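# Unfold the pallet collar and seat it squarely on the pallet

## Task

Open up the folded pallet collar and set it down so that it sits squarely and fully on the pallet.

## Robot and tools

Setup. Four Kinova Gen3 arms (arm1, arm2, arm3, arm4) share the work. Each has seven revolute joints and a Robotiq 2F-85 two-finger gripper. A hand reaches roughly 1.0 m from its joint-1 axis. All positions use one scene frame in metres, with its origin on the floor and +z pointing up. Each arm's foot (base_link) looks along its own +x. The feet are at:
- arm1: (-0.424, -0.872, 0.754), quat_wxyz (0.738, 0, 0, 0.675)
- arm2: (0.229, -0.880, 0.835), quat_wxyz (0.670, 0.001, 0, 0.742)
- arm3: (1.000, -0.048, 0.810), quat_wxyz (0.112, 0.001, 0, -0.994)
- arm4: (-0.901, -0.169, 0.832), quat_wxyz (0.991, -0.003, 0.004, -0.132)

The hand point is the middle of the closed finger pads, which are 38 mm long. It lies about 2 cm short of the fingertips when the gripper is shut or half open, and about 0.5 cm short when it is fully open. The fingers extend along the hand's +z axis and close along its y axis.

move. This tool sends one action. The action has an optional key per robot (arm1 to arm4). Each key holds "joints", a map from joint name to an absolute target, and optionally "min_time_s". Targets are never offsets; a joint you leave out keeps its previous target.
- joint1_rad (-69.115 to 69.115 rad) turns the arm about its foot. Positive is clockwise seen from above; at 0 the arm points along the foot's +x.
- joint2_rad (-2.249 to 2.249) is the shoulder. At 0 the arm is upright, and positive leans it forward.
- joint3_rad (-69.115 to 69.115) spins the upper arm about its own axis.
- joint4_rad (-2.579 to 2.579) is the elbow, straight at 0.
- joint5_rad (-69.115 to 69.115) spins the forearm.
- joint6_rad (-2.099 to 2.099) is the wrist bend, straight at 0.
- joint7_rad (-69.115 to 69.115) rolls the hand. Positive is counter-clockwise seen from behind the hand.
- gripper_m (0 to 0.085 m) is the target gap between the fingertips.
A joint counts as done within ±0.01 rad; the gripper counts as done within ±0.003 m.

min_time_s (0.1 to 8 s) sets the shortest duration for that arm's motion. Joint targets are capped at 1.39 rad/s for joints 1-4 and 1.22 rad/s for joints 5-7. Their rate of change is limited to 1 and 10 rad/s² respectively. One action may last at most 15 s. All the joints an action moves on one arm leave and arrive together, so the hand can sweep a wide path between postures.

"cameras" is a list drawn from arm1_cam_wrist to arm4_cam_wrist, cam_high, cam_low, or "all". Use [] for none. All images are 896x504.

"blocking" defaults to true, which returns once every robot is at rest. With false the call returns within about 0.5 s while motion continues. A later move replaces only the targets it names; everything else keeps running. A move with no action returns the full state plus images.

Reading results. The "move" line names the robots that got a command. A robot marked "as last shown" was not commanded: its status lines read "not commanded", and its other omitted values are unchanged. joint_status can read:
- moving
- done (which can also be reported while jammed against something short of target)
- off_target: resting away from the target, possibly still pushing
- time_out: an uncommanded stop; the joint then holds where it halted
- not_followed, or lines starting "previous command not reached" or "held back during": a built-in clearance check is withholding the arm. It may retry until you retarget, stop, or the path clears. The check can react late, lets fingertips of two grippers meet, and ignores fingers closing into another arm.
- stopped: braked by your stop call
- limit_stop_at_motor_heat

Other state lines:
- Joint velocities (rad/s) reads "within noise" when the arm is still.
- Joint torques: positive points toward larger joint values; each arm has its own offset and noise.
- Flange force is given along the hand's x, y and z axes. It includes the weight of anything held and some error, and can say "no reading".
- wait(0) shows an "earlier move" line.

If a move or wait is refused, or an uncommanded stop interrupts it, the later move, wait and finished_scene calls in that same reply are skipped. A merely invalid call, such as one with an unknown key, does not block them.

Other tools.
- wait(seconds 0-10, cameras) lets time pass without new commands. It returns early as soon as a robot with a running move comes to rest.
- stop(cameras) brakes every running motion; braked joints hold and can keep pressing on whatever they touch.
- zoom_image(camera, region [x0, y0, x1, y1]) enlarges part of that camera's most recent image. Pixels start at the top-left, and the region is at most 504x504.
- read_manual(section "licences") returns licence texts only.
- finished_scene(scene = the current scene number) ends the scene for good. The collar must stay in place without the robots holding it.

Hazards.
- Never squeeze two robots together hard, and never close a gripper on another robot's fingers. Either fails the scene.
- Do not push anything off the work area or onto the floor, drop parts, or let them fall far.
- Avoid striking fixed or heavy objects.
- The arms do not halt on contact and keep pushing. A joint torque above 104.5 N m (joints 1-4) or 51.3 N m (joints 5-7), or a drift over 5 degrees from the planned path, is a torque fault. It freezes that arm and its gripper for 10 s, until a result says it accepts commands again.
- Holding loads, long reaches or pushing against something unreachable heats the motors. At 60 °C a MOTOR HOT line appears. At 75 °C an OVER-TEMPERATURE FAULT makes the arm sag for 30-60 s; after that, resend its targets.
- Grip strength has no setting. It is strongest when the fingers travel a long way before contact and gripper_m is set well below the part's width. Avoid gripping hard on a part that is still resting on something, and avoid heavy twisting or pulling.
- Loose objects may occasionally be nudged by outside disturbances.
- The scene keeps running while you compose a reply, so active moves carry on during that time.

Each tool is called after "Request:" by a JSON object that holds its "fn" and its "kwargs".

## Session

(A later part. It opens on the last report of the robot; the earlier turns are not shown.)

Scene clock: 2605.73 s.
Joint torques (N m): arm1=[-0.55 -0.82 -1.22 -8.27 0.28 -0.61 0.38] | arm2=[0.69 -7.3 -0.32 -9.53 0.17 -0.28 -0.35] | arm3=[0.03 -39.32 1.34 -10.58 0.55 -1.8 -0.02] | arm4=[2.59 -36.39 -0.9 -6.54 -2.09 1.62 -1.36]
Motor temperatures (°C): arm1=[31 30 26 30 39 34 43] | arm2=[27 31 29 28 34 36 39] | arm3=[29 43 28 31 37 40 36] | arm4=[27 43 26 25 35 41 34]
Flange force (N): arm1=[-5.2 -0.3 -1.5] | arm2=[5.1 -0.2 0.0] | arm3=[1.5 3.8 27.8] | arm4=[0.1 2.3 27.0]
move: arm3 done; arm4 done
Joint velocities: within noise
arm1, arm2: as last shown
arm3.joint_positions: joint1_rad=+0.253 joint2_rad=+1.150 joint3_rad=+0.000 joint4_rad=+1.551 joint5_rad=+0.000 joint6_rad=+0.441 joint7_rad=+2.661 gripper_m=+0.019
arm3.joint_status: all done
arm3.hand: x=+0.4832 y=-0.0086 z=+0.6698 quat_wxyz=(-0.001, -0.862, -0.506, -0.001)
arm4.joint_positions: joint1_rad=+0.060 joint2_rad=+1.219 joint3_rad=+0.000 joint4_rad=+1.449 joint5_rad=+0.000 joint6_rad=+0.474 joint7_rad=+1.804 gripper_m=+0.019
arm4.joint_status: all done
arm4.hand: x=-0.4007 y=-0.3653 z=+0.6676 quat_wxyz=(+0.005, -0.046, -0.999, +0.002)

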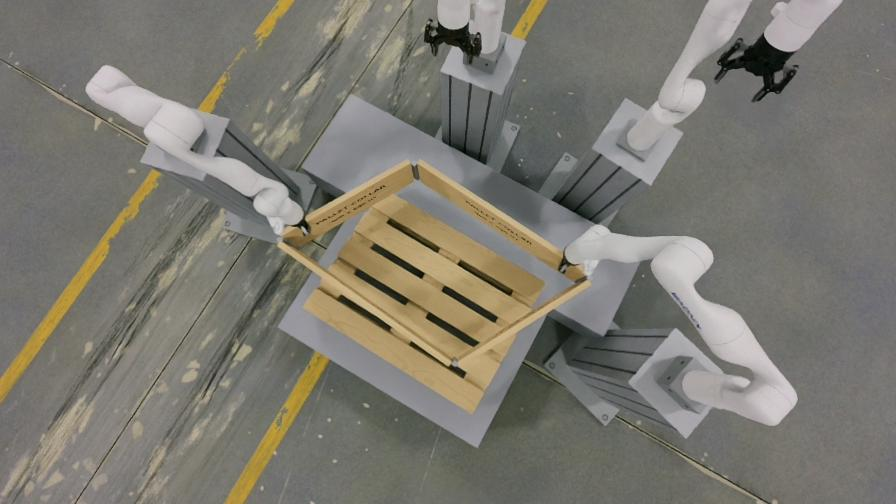

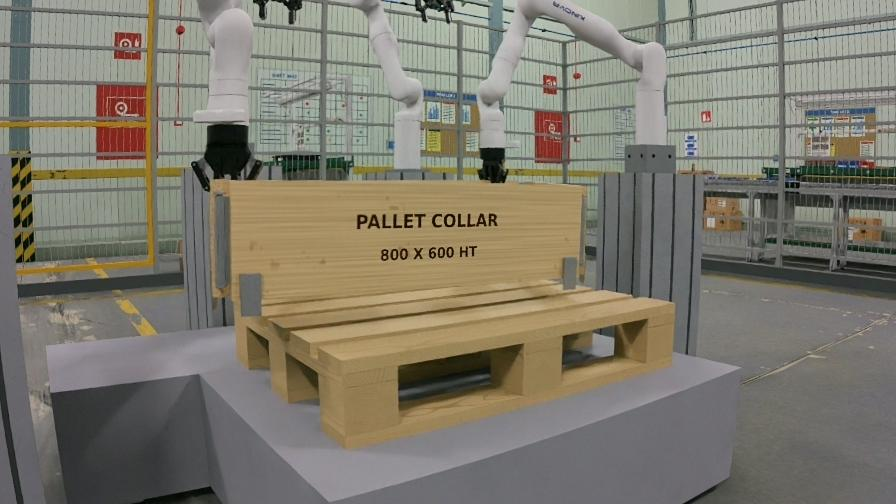

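Request:
{"fn": "move", "kwargs": {"arm3": {"joints": {"joint1_rad": 0.3901, "joint2_rad": 1.2004, "joint4_rad": 1.3724, "joint6_rad": 0.5688, "joint7_rad": 2.9686}, "min_time_s": 2.2}, "arm4": {"joints": {"joint1_rad": -0.0113, "joint2_rad": 1.2494, "joint4_rad": 1.3391, "joint6_rad": 0.5531, "joint7_rad": 1.7562}, "min_time_s": 2.2}, "cameras": []}}

Request:
{"fn": "move", "kwargs": {"arm3": {"joints": {"joint1_rad": 0.4819, "joint2_rad": 1.2653, "joint4_rad": 1.1695, "joint6_rad": 0.7068, "joint7_rad": 3.2123}, "min_time_s": 2.2}, "arm4": {"joints": {"joint1_rad": -0.0737, "joint2_rad": 1.2894, "joint4_rad": 1.2082, "joint6_rad": 0.644, "joint7_rad": 1.7148}, "min_time_s": 2.2}, "cameras": ["cam_high"]}}

Request:
{"fn": "move", "kwargs": {"arm3": {"joints": {"joint1_rad": 0.5102, "joint2_rad": 1.3281, "joint4_rad": 0.9896, "joint6_rad": 0.8239, "joint7_rad": 3.3959}, "min_time_s": 2}, "arm4": {"joints": {"joint1_rad": -0.0976, "joint2_rad": 1.3611, "joint4_rad": 0.9941, "joint6_rad": 0.7864, "joint7_rad": 1.7066}, "min_time_s": 2}, "cameras": ["all"]}}

Scene clock: 2629.37 s.
Joint torques (N m): arm1=[-0.6 -0.79 -1.24 -8.28 0.31 -0.61 0.4] | arm2=[0.63 -7.28 -0.26 -9.6 0.24 -0.39 -0.38] | arm3=[-0.04 -41.75 0.56 -12.48 0.19 -1.57 -0.02] | arm4=[2.42 -37.64 -1.46 -7.41 -2.38 1.97 -1.34]
Motor temperatures (°C): arm1=[31 30 26 30 39 34 43] | arm2=[27 31 28 28 34 36 39] | arm3=[29 43 28 31 37 40 36] | arm4=[27 43 26 25 35 41 34]
Flange force (N): arm1=[-5.1 -0.3 -1.5] | arm2=[5.3 -0.3 -0.2] | arm3=[0.6 4.9 27.7] | arm4=[0.3 1.9 27.1]
move: arm3 done; arm4 done
Joint velocities: within noise
arm1.joint_positions: joint1_rad=-0.451 joint2_rad=-0.488 joint3_rad=-0.090 joint4_rad=+1.489 joint5_rad=-0.024 joint6_rad=+1.942 joint7_rad=+1.015 gripper_m=+0.085
arm1.joint_status: not commanded
arm1.hand: x=-0.4710 y=-0.7525 z=+1.2743 quat_wxyz=(-0.037, +0.668, -0.738, -0.091)
arm2: as last shown
arm3.joint_positions: joint1_rad=+0.390 joint2_rad=+1.200 joint3_rad=+0.000 joint4_rad=+1.372 joint5_rad=+0.000 joint6_rad=+0.569 joint7_rad=+2.969 gripper_m=+0.019
arm3.joint_status: all done
arm3.hand: x=+0.4505 y=+0.0687 z=+0.6696 quat_wxyz=(-0.001, -0.816, -0.578, -0.001)
arm4.joint_positions: joint1_rad=-0.011 joint2_rad=+1.249 joint3_rad=+0.000 joint4_rad=+1.339 joint5_rad=+0.000 joint6_rad=+0.553 joint7_rad=+1.756 gripper_m=+0.019
arm4.joint_status: all done
arm4.hand: x=-0.3630 y=-0.3359 z=+0.6671 quat_wxyz=(+0.005, -0.035, -0.999, +0.002)

Scene clock: 2631.90 s.
Joint torques (N m): arm1=[-0.53 -0.84 -1.23 -8.3 0.32 -0.6 0.4] | arm2=[0.68 -7.35 -0.31 -9.51 0.18 -0.39 -0.4] | arm3=[-0.08 -44.21 0.05 -14.32 -0.19 -1.3 -0.04] | arm4=[2.45 -39.1 -1.93 -8.48 -2.62 2.31 -1.28]
Motor temperatures (°C): arm1=[31 30 26 30 39 34 43] | arm2=[27 31 28 28 34 36 39] | arm3=[29 43 28 31 37 40 36] | arm4=[27 43 26 25 35 41 34]
Flange force (N): arm1=[-5.2 -0.3 -1.4] | arm2=[4.9 -0.4 -0.4] | arm3=[-0.6 6.1 27.6] | arm4=[0.6 2.1 27.2]
move: arm3 done; arm4 done
Joint velocities: within noise
arm1, arm2: as last shown
arm3.joint_positions: joint1_rad=+0.482 joint2_rad=+1.265 joint3_rad=+0.000 joint4_rad=+1.169 joint5_rad=+0.000 joint6_rad=+0.707 joint7_rad=+3.212 gripper_m=+0.019
arm3.joint_status: all done
arm3.hand: x=+0.4211 y=+0.1297 z=+0.6695 quat_wxyz=(-0.001, -0.770, -0.638, +0.000)
arm4.joint_positions: joint1_rad=-0.074 joint2_rad=+1.289 joint3_rad=+0.000 joint4_rad=+1.208 joint5_rad=+0.000 joint6_rad=+0.644 joint7_rad=+1.715 gripper_m=+0.019
arm4.joint_status: all done
arm4.hand: x=-0.3256 y=-0.3074 z=+0.6667 quat_wxyz=(+0.005, -0.024, -1.000, +0.002)

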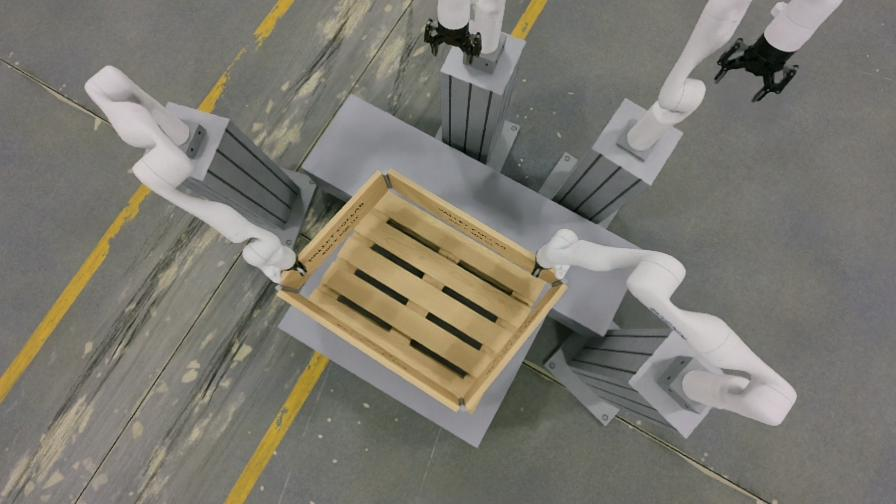

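Scene clock: 2634.23 s.
Joint torques (N m): arm1=[-0.54 -0.81 -1.24 -8.26 0.29 -0.55 0.37] | arm2=[0.51 -7.29 -0.27 -9.55 0.23 -0.31 -0.33] | arm3=[0 -45.81 -0.17 -15.52 -0.42 -0.96 -0.02] | arm4=[2.59 -41.23 -2.28 -10 -2.94 2.71 -1.26]
Motor temperatures (°C): arm1=[31 30 26 30 39 34 43] | arm2=[27 31 28 28 34 36 39] | arm3=[29 43 28 31 37 40 36] | arm4=[27 44 26 25 35 41 34]
Flange force (N): arm1=[-5.3 -0.4 -1.4] | arm2=[5.2 -0.4 -0.1] | arm3=[-2.2 7.2 27.1] | arm4=[0.7 2.1 27.3]
move: arm3 done; arm4 done
Joint velocities: within noise
arm1, arm2: as last shown
arm3.joint_positions: joint1_rad=+0.510 joint2_rad=+1.328 joint3_rad=+0.000 joint4_rad=+0.990 joint5_rad=+0.000 joint6_rad=+0.824 joint7_rad=+3.396 gripper_m=+0.019
arm3.joint_status: all done
arm3.hand: x=+0.3940 y=+0.1555 z=+0.6695 quat_wxyz=(-0.001, -0.718, -0.696, +0.000)
arm4.joint_positions: joint1_rad=-0.098 joint2_rad=+1.361 joint3_rad=+0.000 joint4_rad=+0.994 joint5_rad=+0.000 joint6_rad=+0.786 joint7_rad=+1.707 gripper_m=+0.019
arm4.joint_status: all done
arm4.hand: x=-0.2819 y=-0.3004 z=+0.6663 quat_wxyz=(+0.005, -0.016, -1.000, +0.002)
pictures: arm1_cam_wrist, arm2_cam_wrist, arm3_cam_wrist, arm4_cam_wrist, cam_high, cam_low

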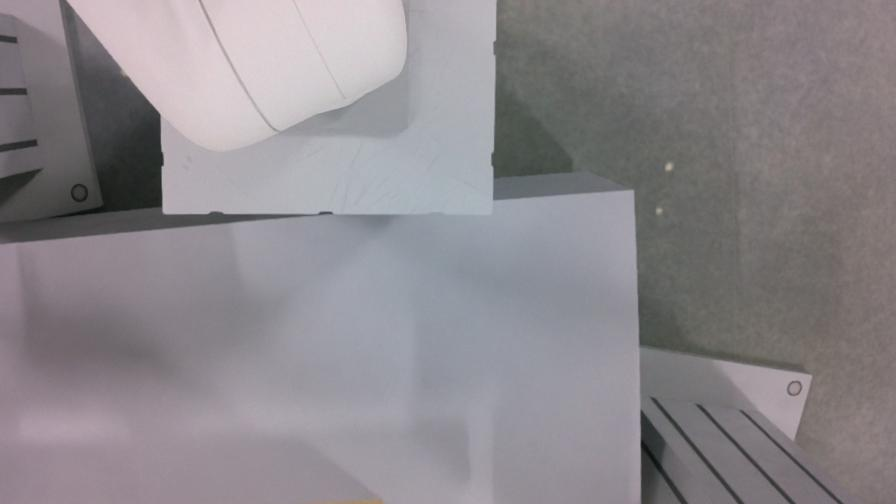

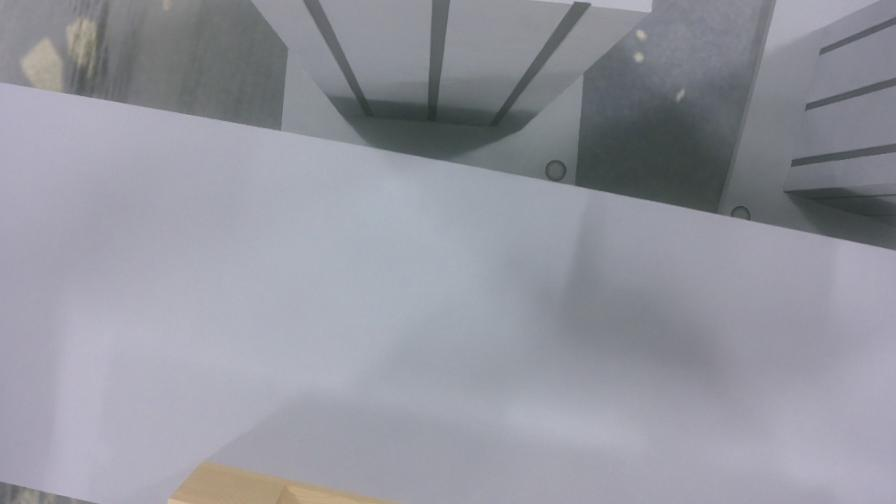

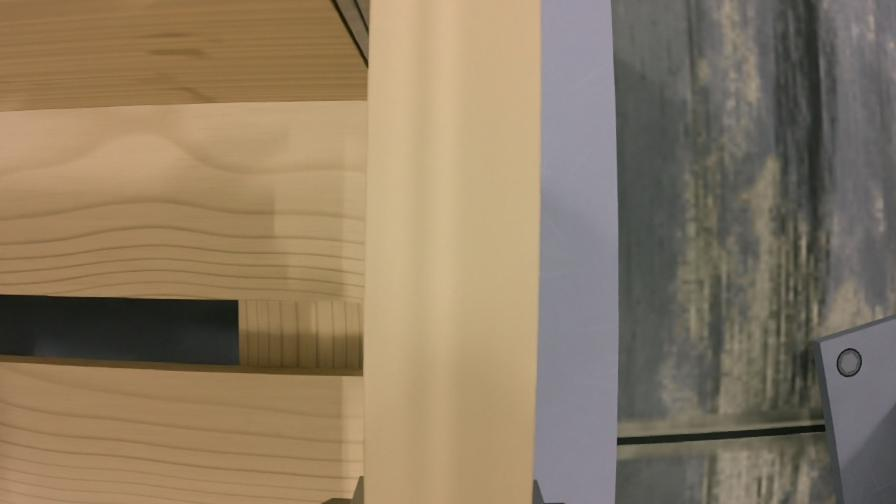

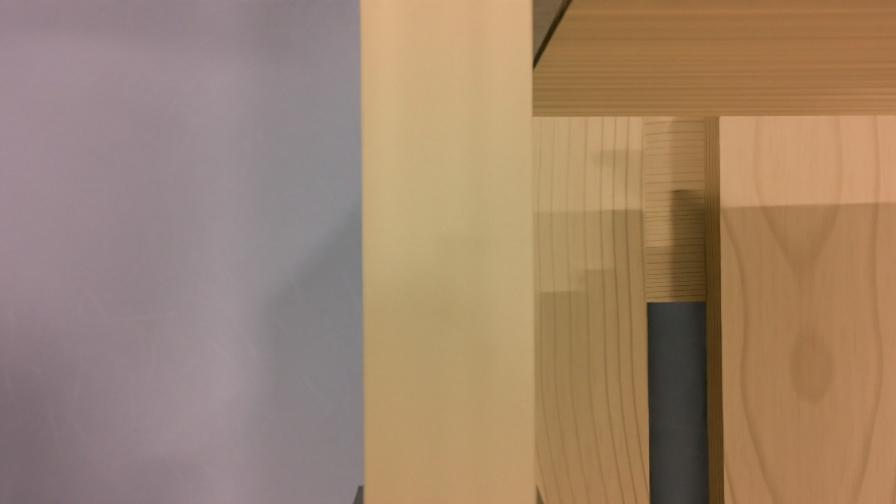

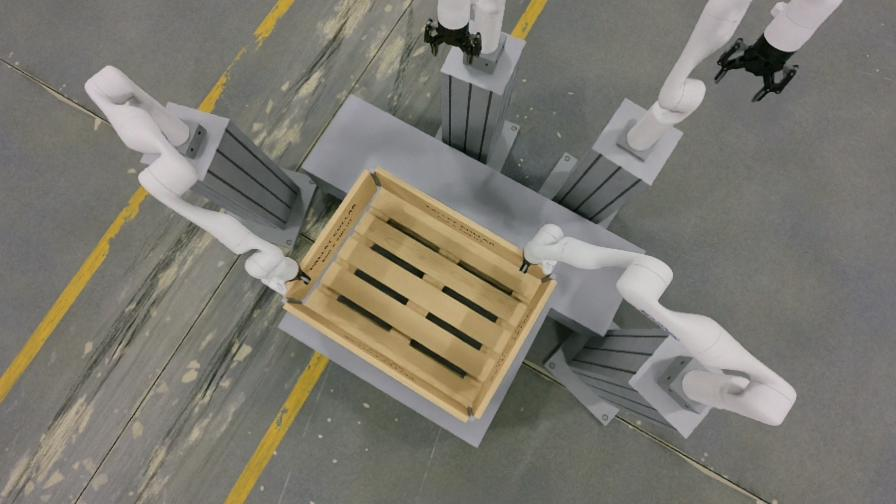

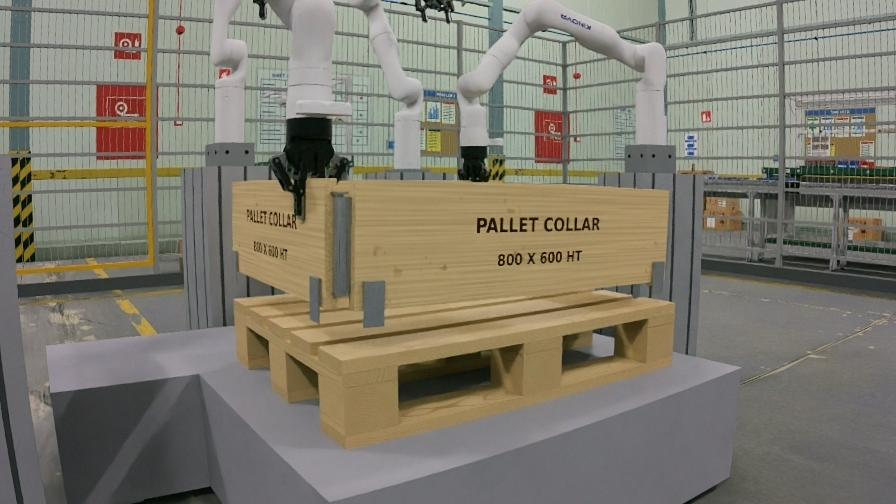

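Request:
{"fn": "move", "kwargs": {"arm2": {"joints": {"joint1_rad": 2.0002, "joint2_rad": 1.6367, "joint3_rad": 0, "joint4_rad": 1.0289, "joint5_rad": -0.3568, "joint6_rad": 1.3056, "joint7_rad": 1.571}, "min_time_s": 4}, "arm1": {"joints": {"joint1_rad": -1.1879, "joint2_rad": 1.3619, "joint3_rad": 0, "joint4_rad": 1.8665, "joint5_rad": 1.3303, "joint6_rad": 0.8434, "joint7_rad": 1.571}, "min_time_s": 4}, "cameras": ["arm1_cam_wrist", "arm2_cam_wrist", "cam_low"]}}

Request:
{"fn": "zoom_image", "kwargs": {"camera": "cam_low", "region": [210, 220, 470, 450]}}

Scene clock: 2719.20 s.
Joint torques (N m): arm1=[-0.56 -20.08 1.13 1.28 0.08 2.22 0.38] | arm2=[0.55 -20.36 -0.91 -2.84 -0.17 1.92 -0.37] | arm3=[0.02 -45.81 -0.22 -15.54 -0.44 -1 -0.01] | arm4=[2.53 -41.25 -2.29 -10 -2.96 2.67 -1.28]
Motor temperatures (°C): arm1=[31 30 26 30 39 34 43] | arm2=[27 31 28 28 34 36 39] | arm3=[29 45 28 32 37 40 36] | arm4=[27 45 26 26 35 42 34]
Flange force (N): arm1=[-1.7 1.6 4.8] | arm2=[8.8 -0.1 -0.5] | arm3=[-2.3 7.1 27.1] | arm4=[0.5 2.0 27.4]
move: arm1 done; arm2 done
Joint velocities: within noise
arm1.joint_positions: joint1_rad=-1.188 joint2_rad=+1.362 joint3_rad=+0.000 joint4_rad=+1.867 joint5_rad=+1.330 joint6_rad=+0.843 joint7_rad=+1.571 gripper_m=+0.085
arm1.joint_status: all done
arm1.hand: x=-0.5873 y=-0.5073 z=+0.6110 quat_wxyz=(-0.139, +0.818, +0.393, +0.396)
arm2.joint_positions: joint1_rad=+2.000 joint2_rad=+1.637 joint3_rad=+0.000 joint4_rad=+1.029 joint5_rad=-0.357 joint6_rad=+1.306 joint7_rad=+1.571 gripper_m=+0.085
arm2.joint_status: all done
arm2.hand: x=+0.5868 y=-0.9166 z=+0.6106 quat_wxyz=(+0.370, -0.256, -0.870, -0.201)
arm3, arm4: as last shown

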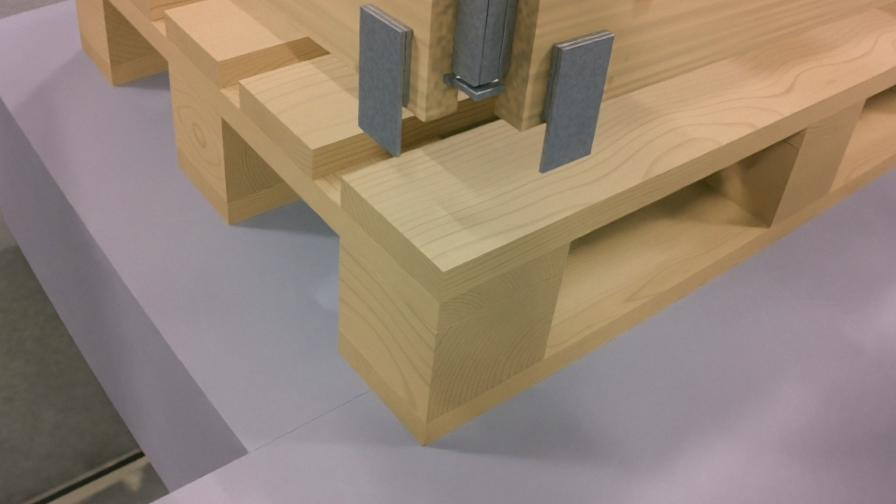

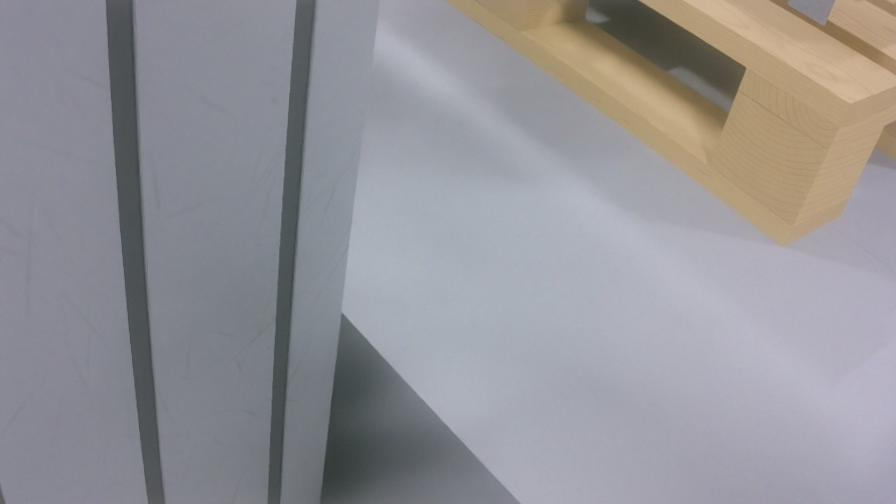

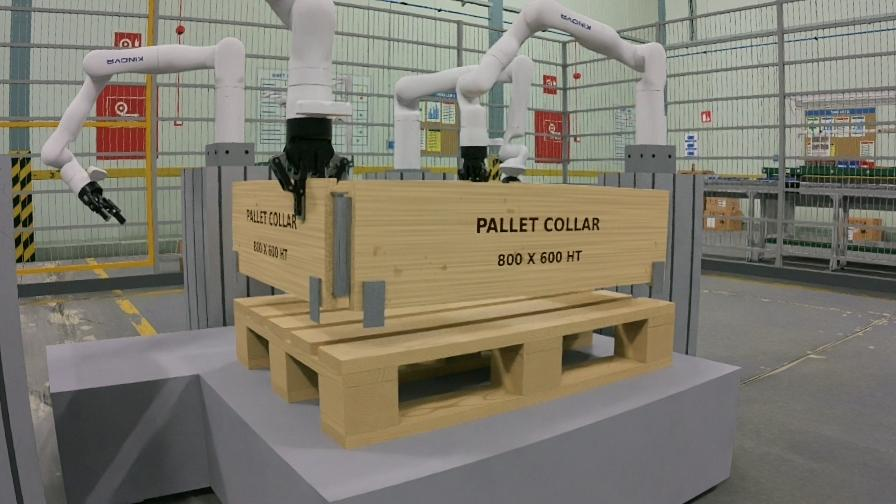

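Scaled by 1.938 from the camera's image (finer frame: 1280x720).

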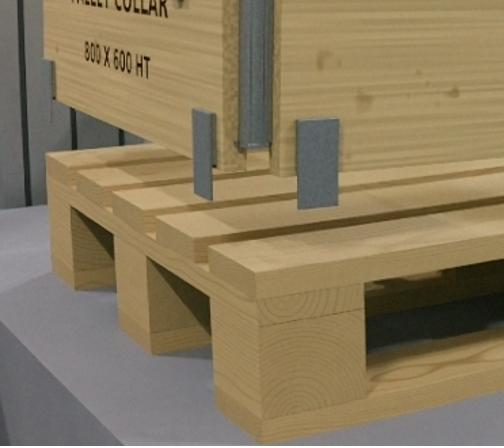

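Request:
{"fn": "move", "kwargs": {"arm2": {"joints": {"joint1_rad": 1.257, "joint2_rad": 1.6367, "joint3_rad": 0, "joint4_rad": 1.0289, "joint5_rad": -0.9203, "joint6_rad": 1.105, "joint7_rad": 1.074}, "min_time_s": 3}, "cameras": ["arm1_cam_wrist", "arm2_cam_wrist"]}}

Request:
{"fn": "zoom_image", "kwargs": {"camera": "arm1_cam_wrist", "region": [330, 0, 650, 180]}}

Request:
{"fn": "zoom_image", "kwargs": {"camera": "arm1_cam_wrist", "region": [330, 150, 650, 330]}}

Scene clock: 2816.33 s.
Joint torques (N m): arm1=[-0.54 -20.1 1.18 1.27 0.08 2.25 0.4] | arm2=[0.65 -21.4 -2.01 -4.2 -0.72 1.69 -0.33] | arm3=[0.04 -45.79 -0.18 -15.57 -0.45 -0.99 -0.01] | arm4=[2.63 -41.26 -2.29 -10 -2.96 2.68 -1.27]
Motor temperatures (°C): arm1=[31 30 26 30 39 34 43] | arm2=[27 32 28 28 34 36 39] | arm3=[29 46 28 33 36 40 36] | arm4=[26 47 26 26 35 41 34]
Flange force (N): arm1=[-1.8 1.7 4.8] | arm2=[8.0 -6.2 -2.6] | arm3=[-2.3 7.3 27.1] | arm4=[0.5 2.2 27.4]
move: arm2 done
Joint velocities: within noise
arm1, arm3, arm4: as last shown
arm2.joint_positions: joint1_rad=+1.257 joint2_rad=+1.637 joint3_rad=+0.000 joint4_rad=+1.029 joint5_rad=-0.920 joint6_rad=+1.105 joint7_rad=+1.074 gripper_m=+0.085
arm2.joint_status: all done
arm2.hand: x=+0.5863 y=-0.5066 z=+0.6114 quat_wxyz=(+0.389, -0.346, -0.838, -0.162)

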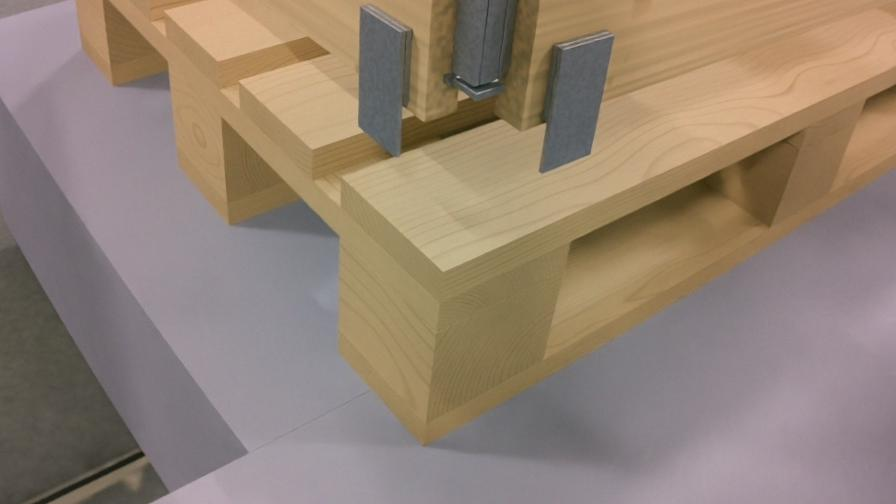

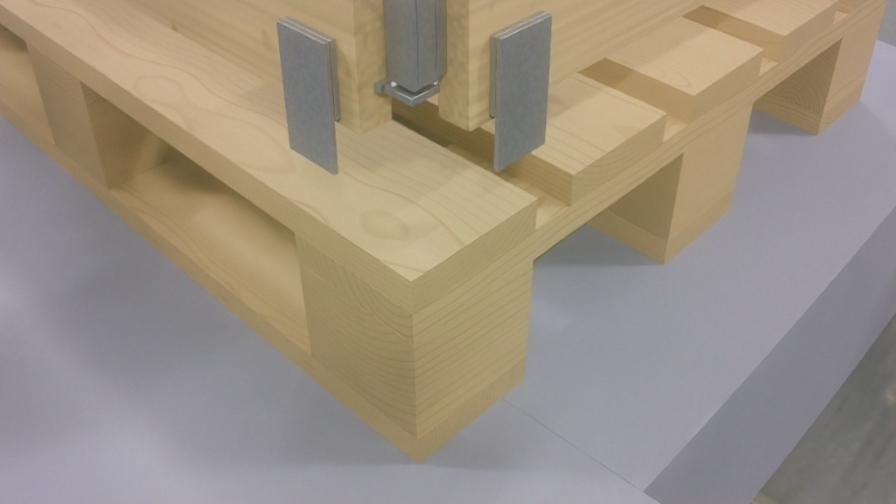

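Scaled by 1.575 from the camera's image (finer frame: 1280x720).

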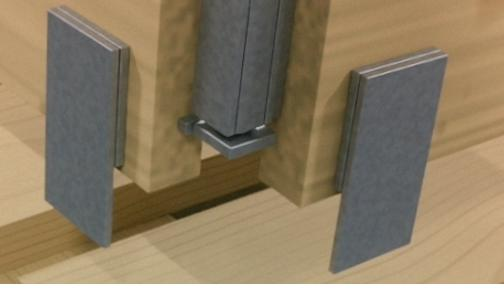

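Scaled by 1.575 from the camera's image (finer frame: 1280x720).

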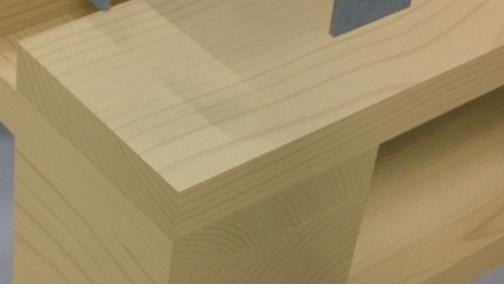

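Request:
{"fn": "zoom_image", "kwargs": {"camera": "arm2_cam_wrist", "region": [250, 0, 570, 180]}}

Request:
{"fn": "zoom_image", "kwargs": {"camera": "arm2_cam_wrist", "region": [250, 140, 570, 320]}}

Scaled by 1.575 from the camera's image (finer frame: 1280x720).

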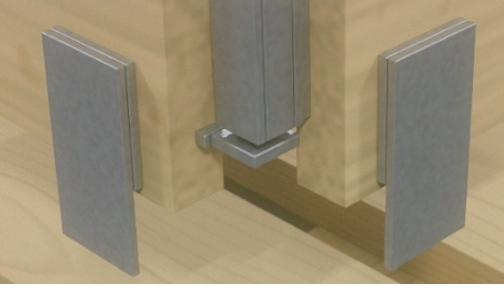

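Scaled by 1.575 from the camera's image (finer frame: 1280x720).

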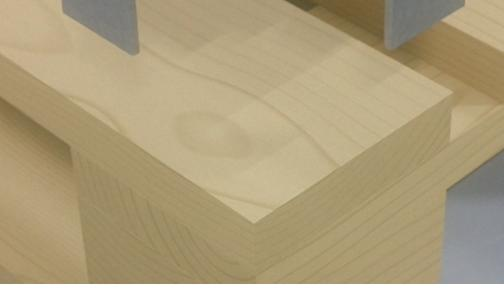

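Request:
{"fn": "move", "kwargs": {"arm3": {"joints": {"joint1_rad": 0.5037, "joint2_rad": 1.3964, "joint4_rad": 0.9541, "joint6_rad": 0.7911, "joint7_rad": 3.3877}, "min_time_s": 2.5}, "arm4": {"joints": {"joint1_rad": -0.0925, "joint2_rad": 1.436, "joint4_rad": 0.9453, "joint6_rad": 0.7604, "joint7_rad": 1.7099}, "min_time_s": 2.5}, "cameras": ["arm1_cam_wrist", "arm2_cam_wrist", "cam_low", "cam_high"]}}

Request:
{"fn": "zoom_image", "kwargs": {"camera": "arm1_cam_wrist", "region": [300, 80, 660, 380]}}

Request:
{"fn": "zoom_image", "kwargs": {"camera": "arm2_cam_wrist", "region": [220, 80, 580, 380]}}

Request:
{"fn": "zoom_image", "kwargs": {"camera": "cam_low", "region": [200, 200, 700, 450]}}

Scene clock: 3016.73 s.
Joint torques (N m): arm1=[-0.6 -20.03 1.11 1.28 0.04 2.23 0.38] | arm2=[0.53 -21.53 -2.02 -4.12 -0.74 1.7 -0.38] | arm3=[-0.36 -42.83 -0.77 -13.53 -0.72 0.1 -0.04] | arm4=[-0.85 -36.88 -1.81 -9.55 -1.53 0.36 -1.39]
Motor temperatures (°C): arm1=[31 31 26 29 39 33 43] | arm2=[27 33 28 27 34 36 39] | arm3=[29 47 28 33 36 40 36] | arm4=[26 48 26 26 35 41 34]
Flange force (N): arm1=[-1.5 1.6 4.9] | arm2=[7.4 -6.0 -2.5] | arm3=[-1.9 8.4 23.4] | arm4=[0.6 -3.6 16.8]
move: arm3 done; arm4 done
Joint velocities: within noise
arm1, arm2: as last shown
arm3.joint_positions: joint1_rad=+0.504 joint2_rad=+1.396 joint3_rad=+0.000 joint4_rad=+0.954 joint5_rad=+0.000 joint6_rad=+0.791 joint7_rad=+3.388 gripper_m=+0.019
arm3.joint_status: all done
arm3.hand: x=+0.3939 y=+0.1512 z=+0.6339 quat_wxyz=(-0.001, -0.718, -0.696, +0.000)
arm4.joint_positions: joint1_rad=-0.092 joint2_rad=+1.436 joint3_rad=+0.000 joint4_rad=+0.945 joint5_rad=+0.000 joint6_rad=+0.760 joint7_rad=+1.710 gripper_m=+0.019
arm4.joint_status: all done
arm4.hand: x=-0.2835 y=-0.3036 z=+0.6296 quat_wxyz=(+0.005, -0.017, -1.000, +0.002)
pictures: arm1_cam_wrist, arm2_cam_wrist, cam_high, cam_low

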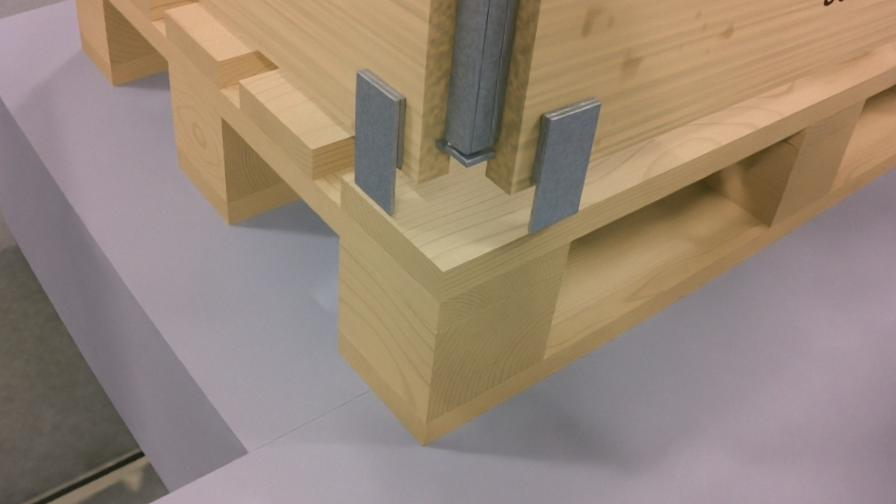

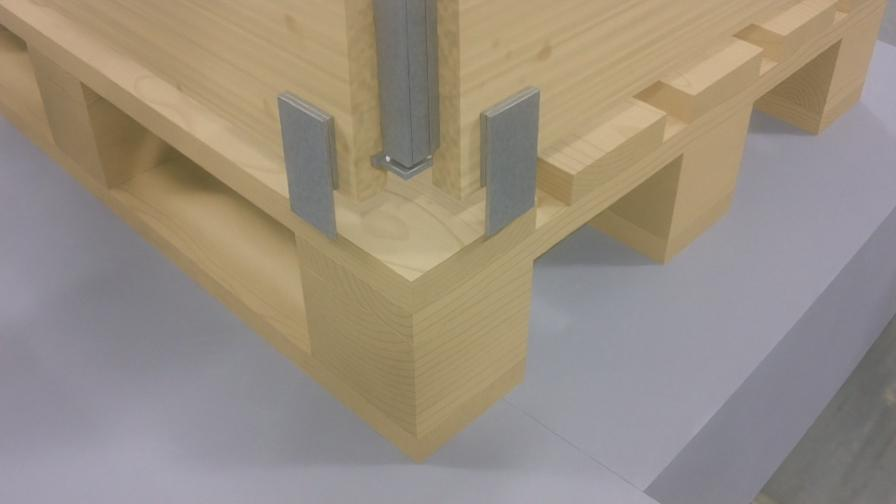

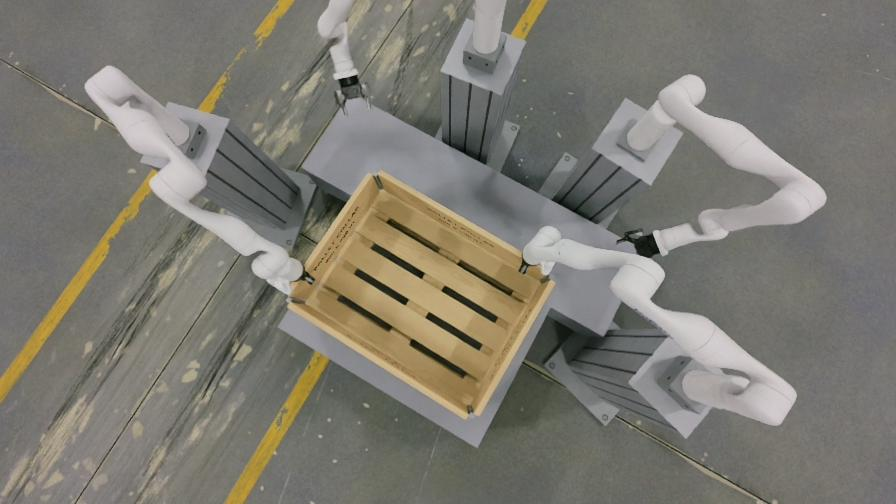

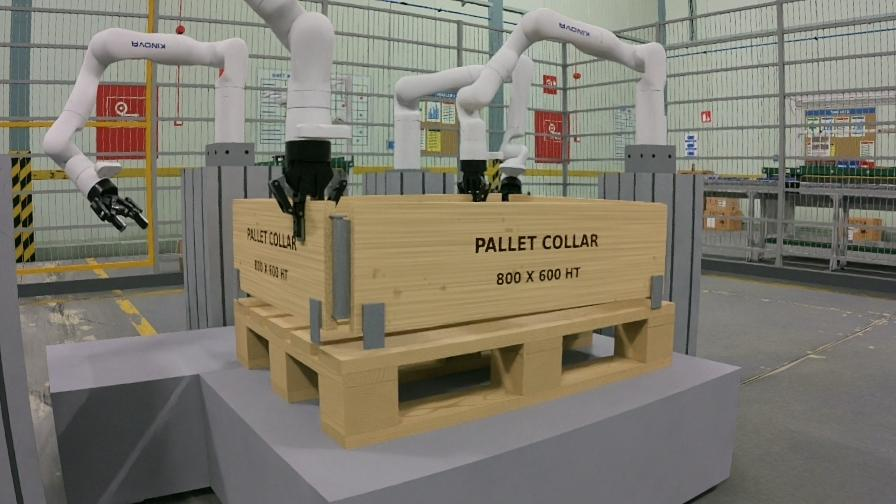

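Scaled by 1.400 from the camera's image (finer frame: 1280x720).

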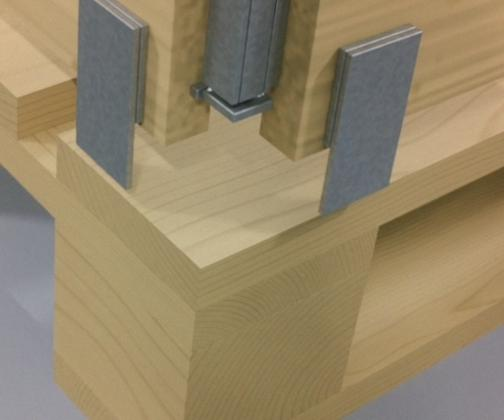

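Scaled by 1.400 from the camera's image (finer frame: 1280x720).

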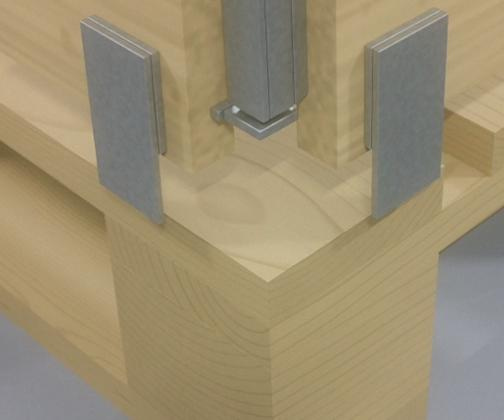

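Scaled by 1.008 from the camera's image (finer frame: 1280x720).

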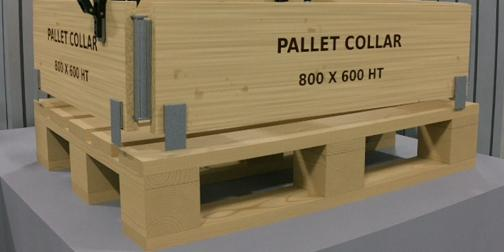

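Request:
{"fn": "zoom_image", "kwargs": {"camera": "cam_low", "region": [290, 280, 450, 400]}}

Request:
{"fn": "zoom_image", "kwargs": {"camera": "cam_low", "region": [580, 250, 720, 350]}}

Request:
{"fn": "zoom_image", "kwargs": {"camera": "arm2_cam_wrist", "region": [380, 150, 560, 310]}}

Request:
{"fn": "zoom_image", "kwargs": {"camera": "arm2_cam_wrist", "region": [270, 150, 450, 310]}}

Request:
{"fn": "zoom_image", "kwargs": {"camera": "arm1_cam_wrist", "region": [330, 140, 490, 290]}}

Request:
{"fn": "zoom_image", "kwargs": {"camera": "arm1_cam_wrist", "region": [430, 140, 610, 290]}}

Scaled by 3.150 from the camera's image (finer frame: 1280x720).

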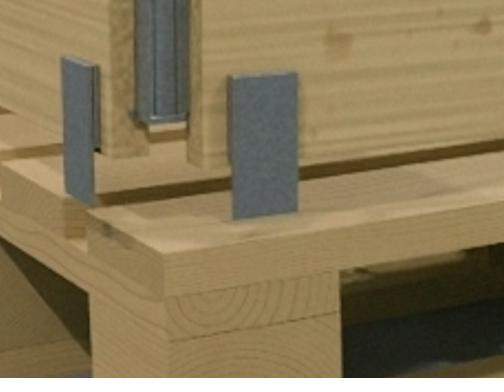

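Scaled by 3.600 from the camera's image (finer frame: 1280x720).

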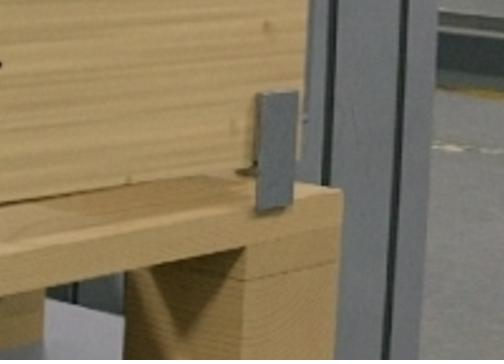

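Scaled by 2.800 from the camera's image (finer frame: 1280x720).

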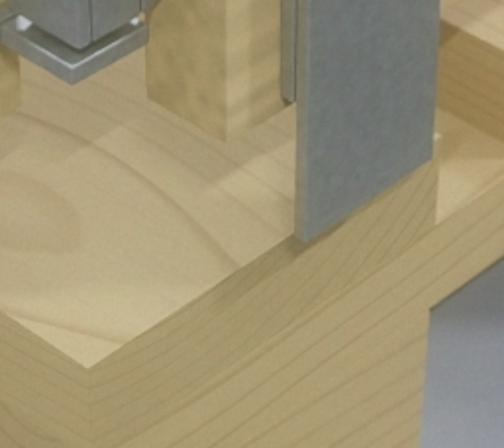

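Scaled by 2.800 from the camera's image (finer frame: 1280x720).

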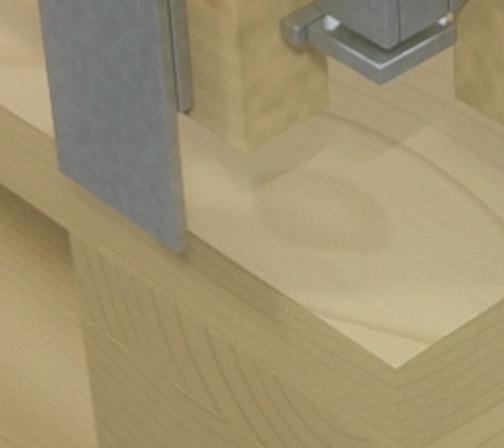

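Scaled by 3.150 from the camera's image (finer frame: 1280x720).

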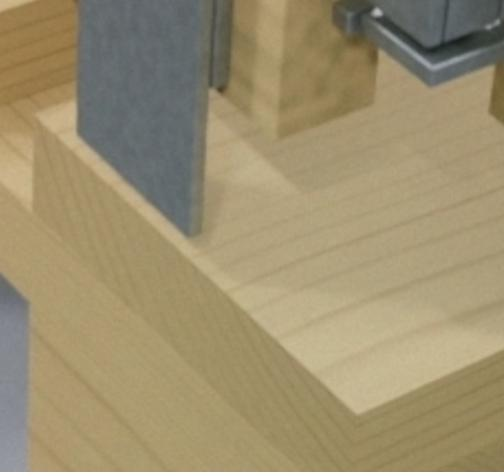

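Scaled by 2.800 from the camera's image (finer frame: 1280x720).

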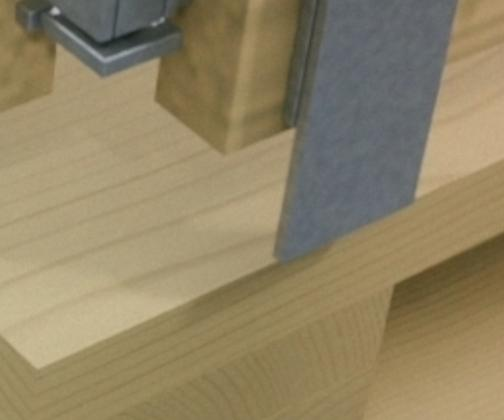

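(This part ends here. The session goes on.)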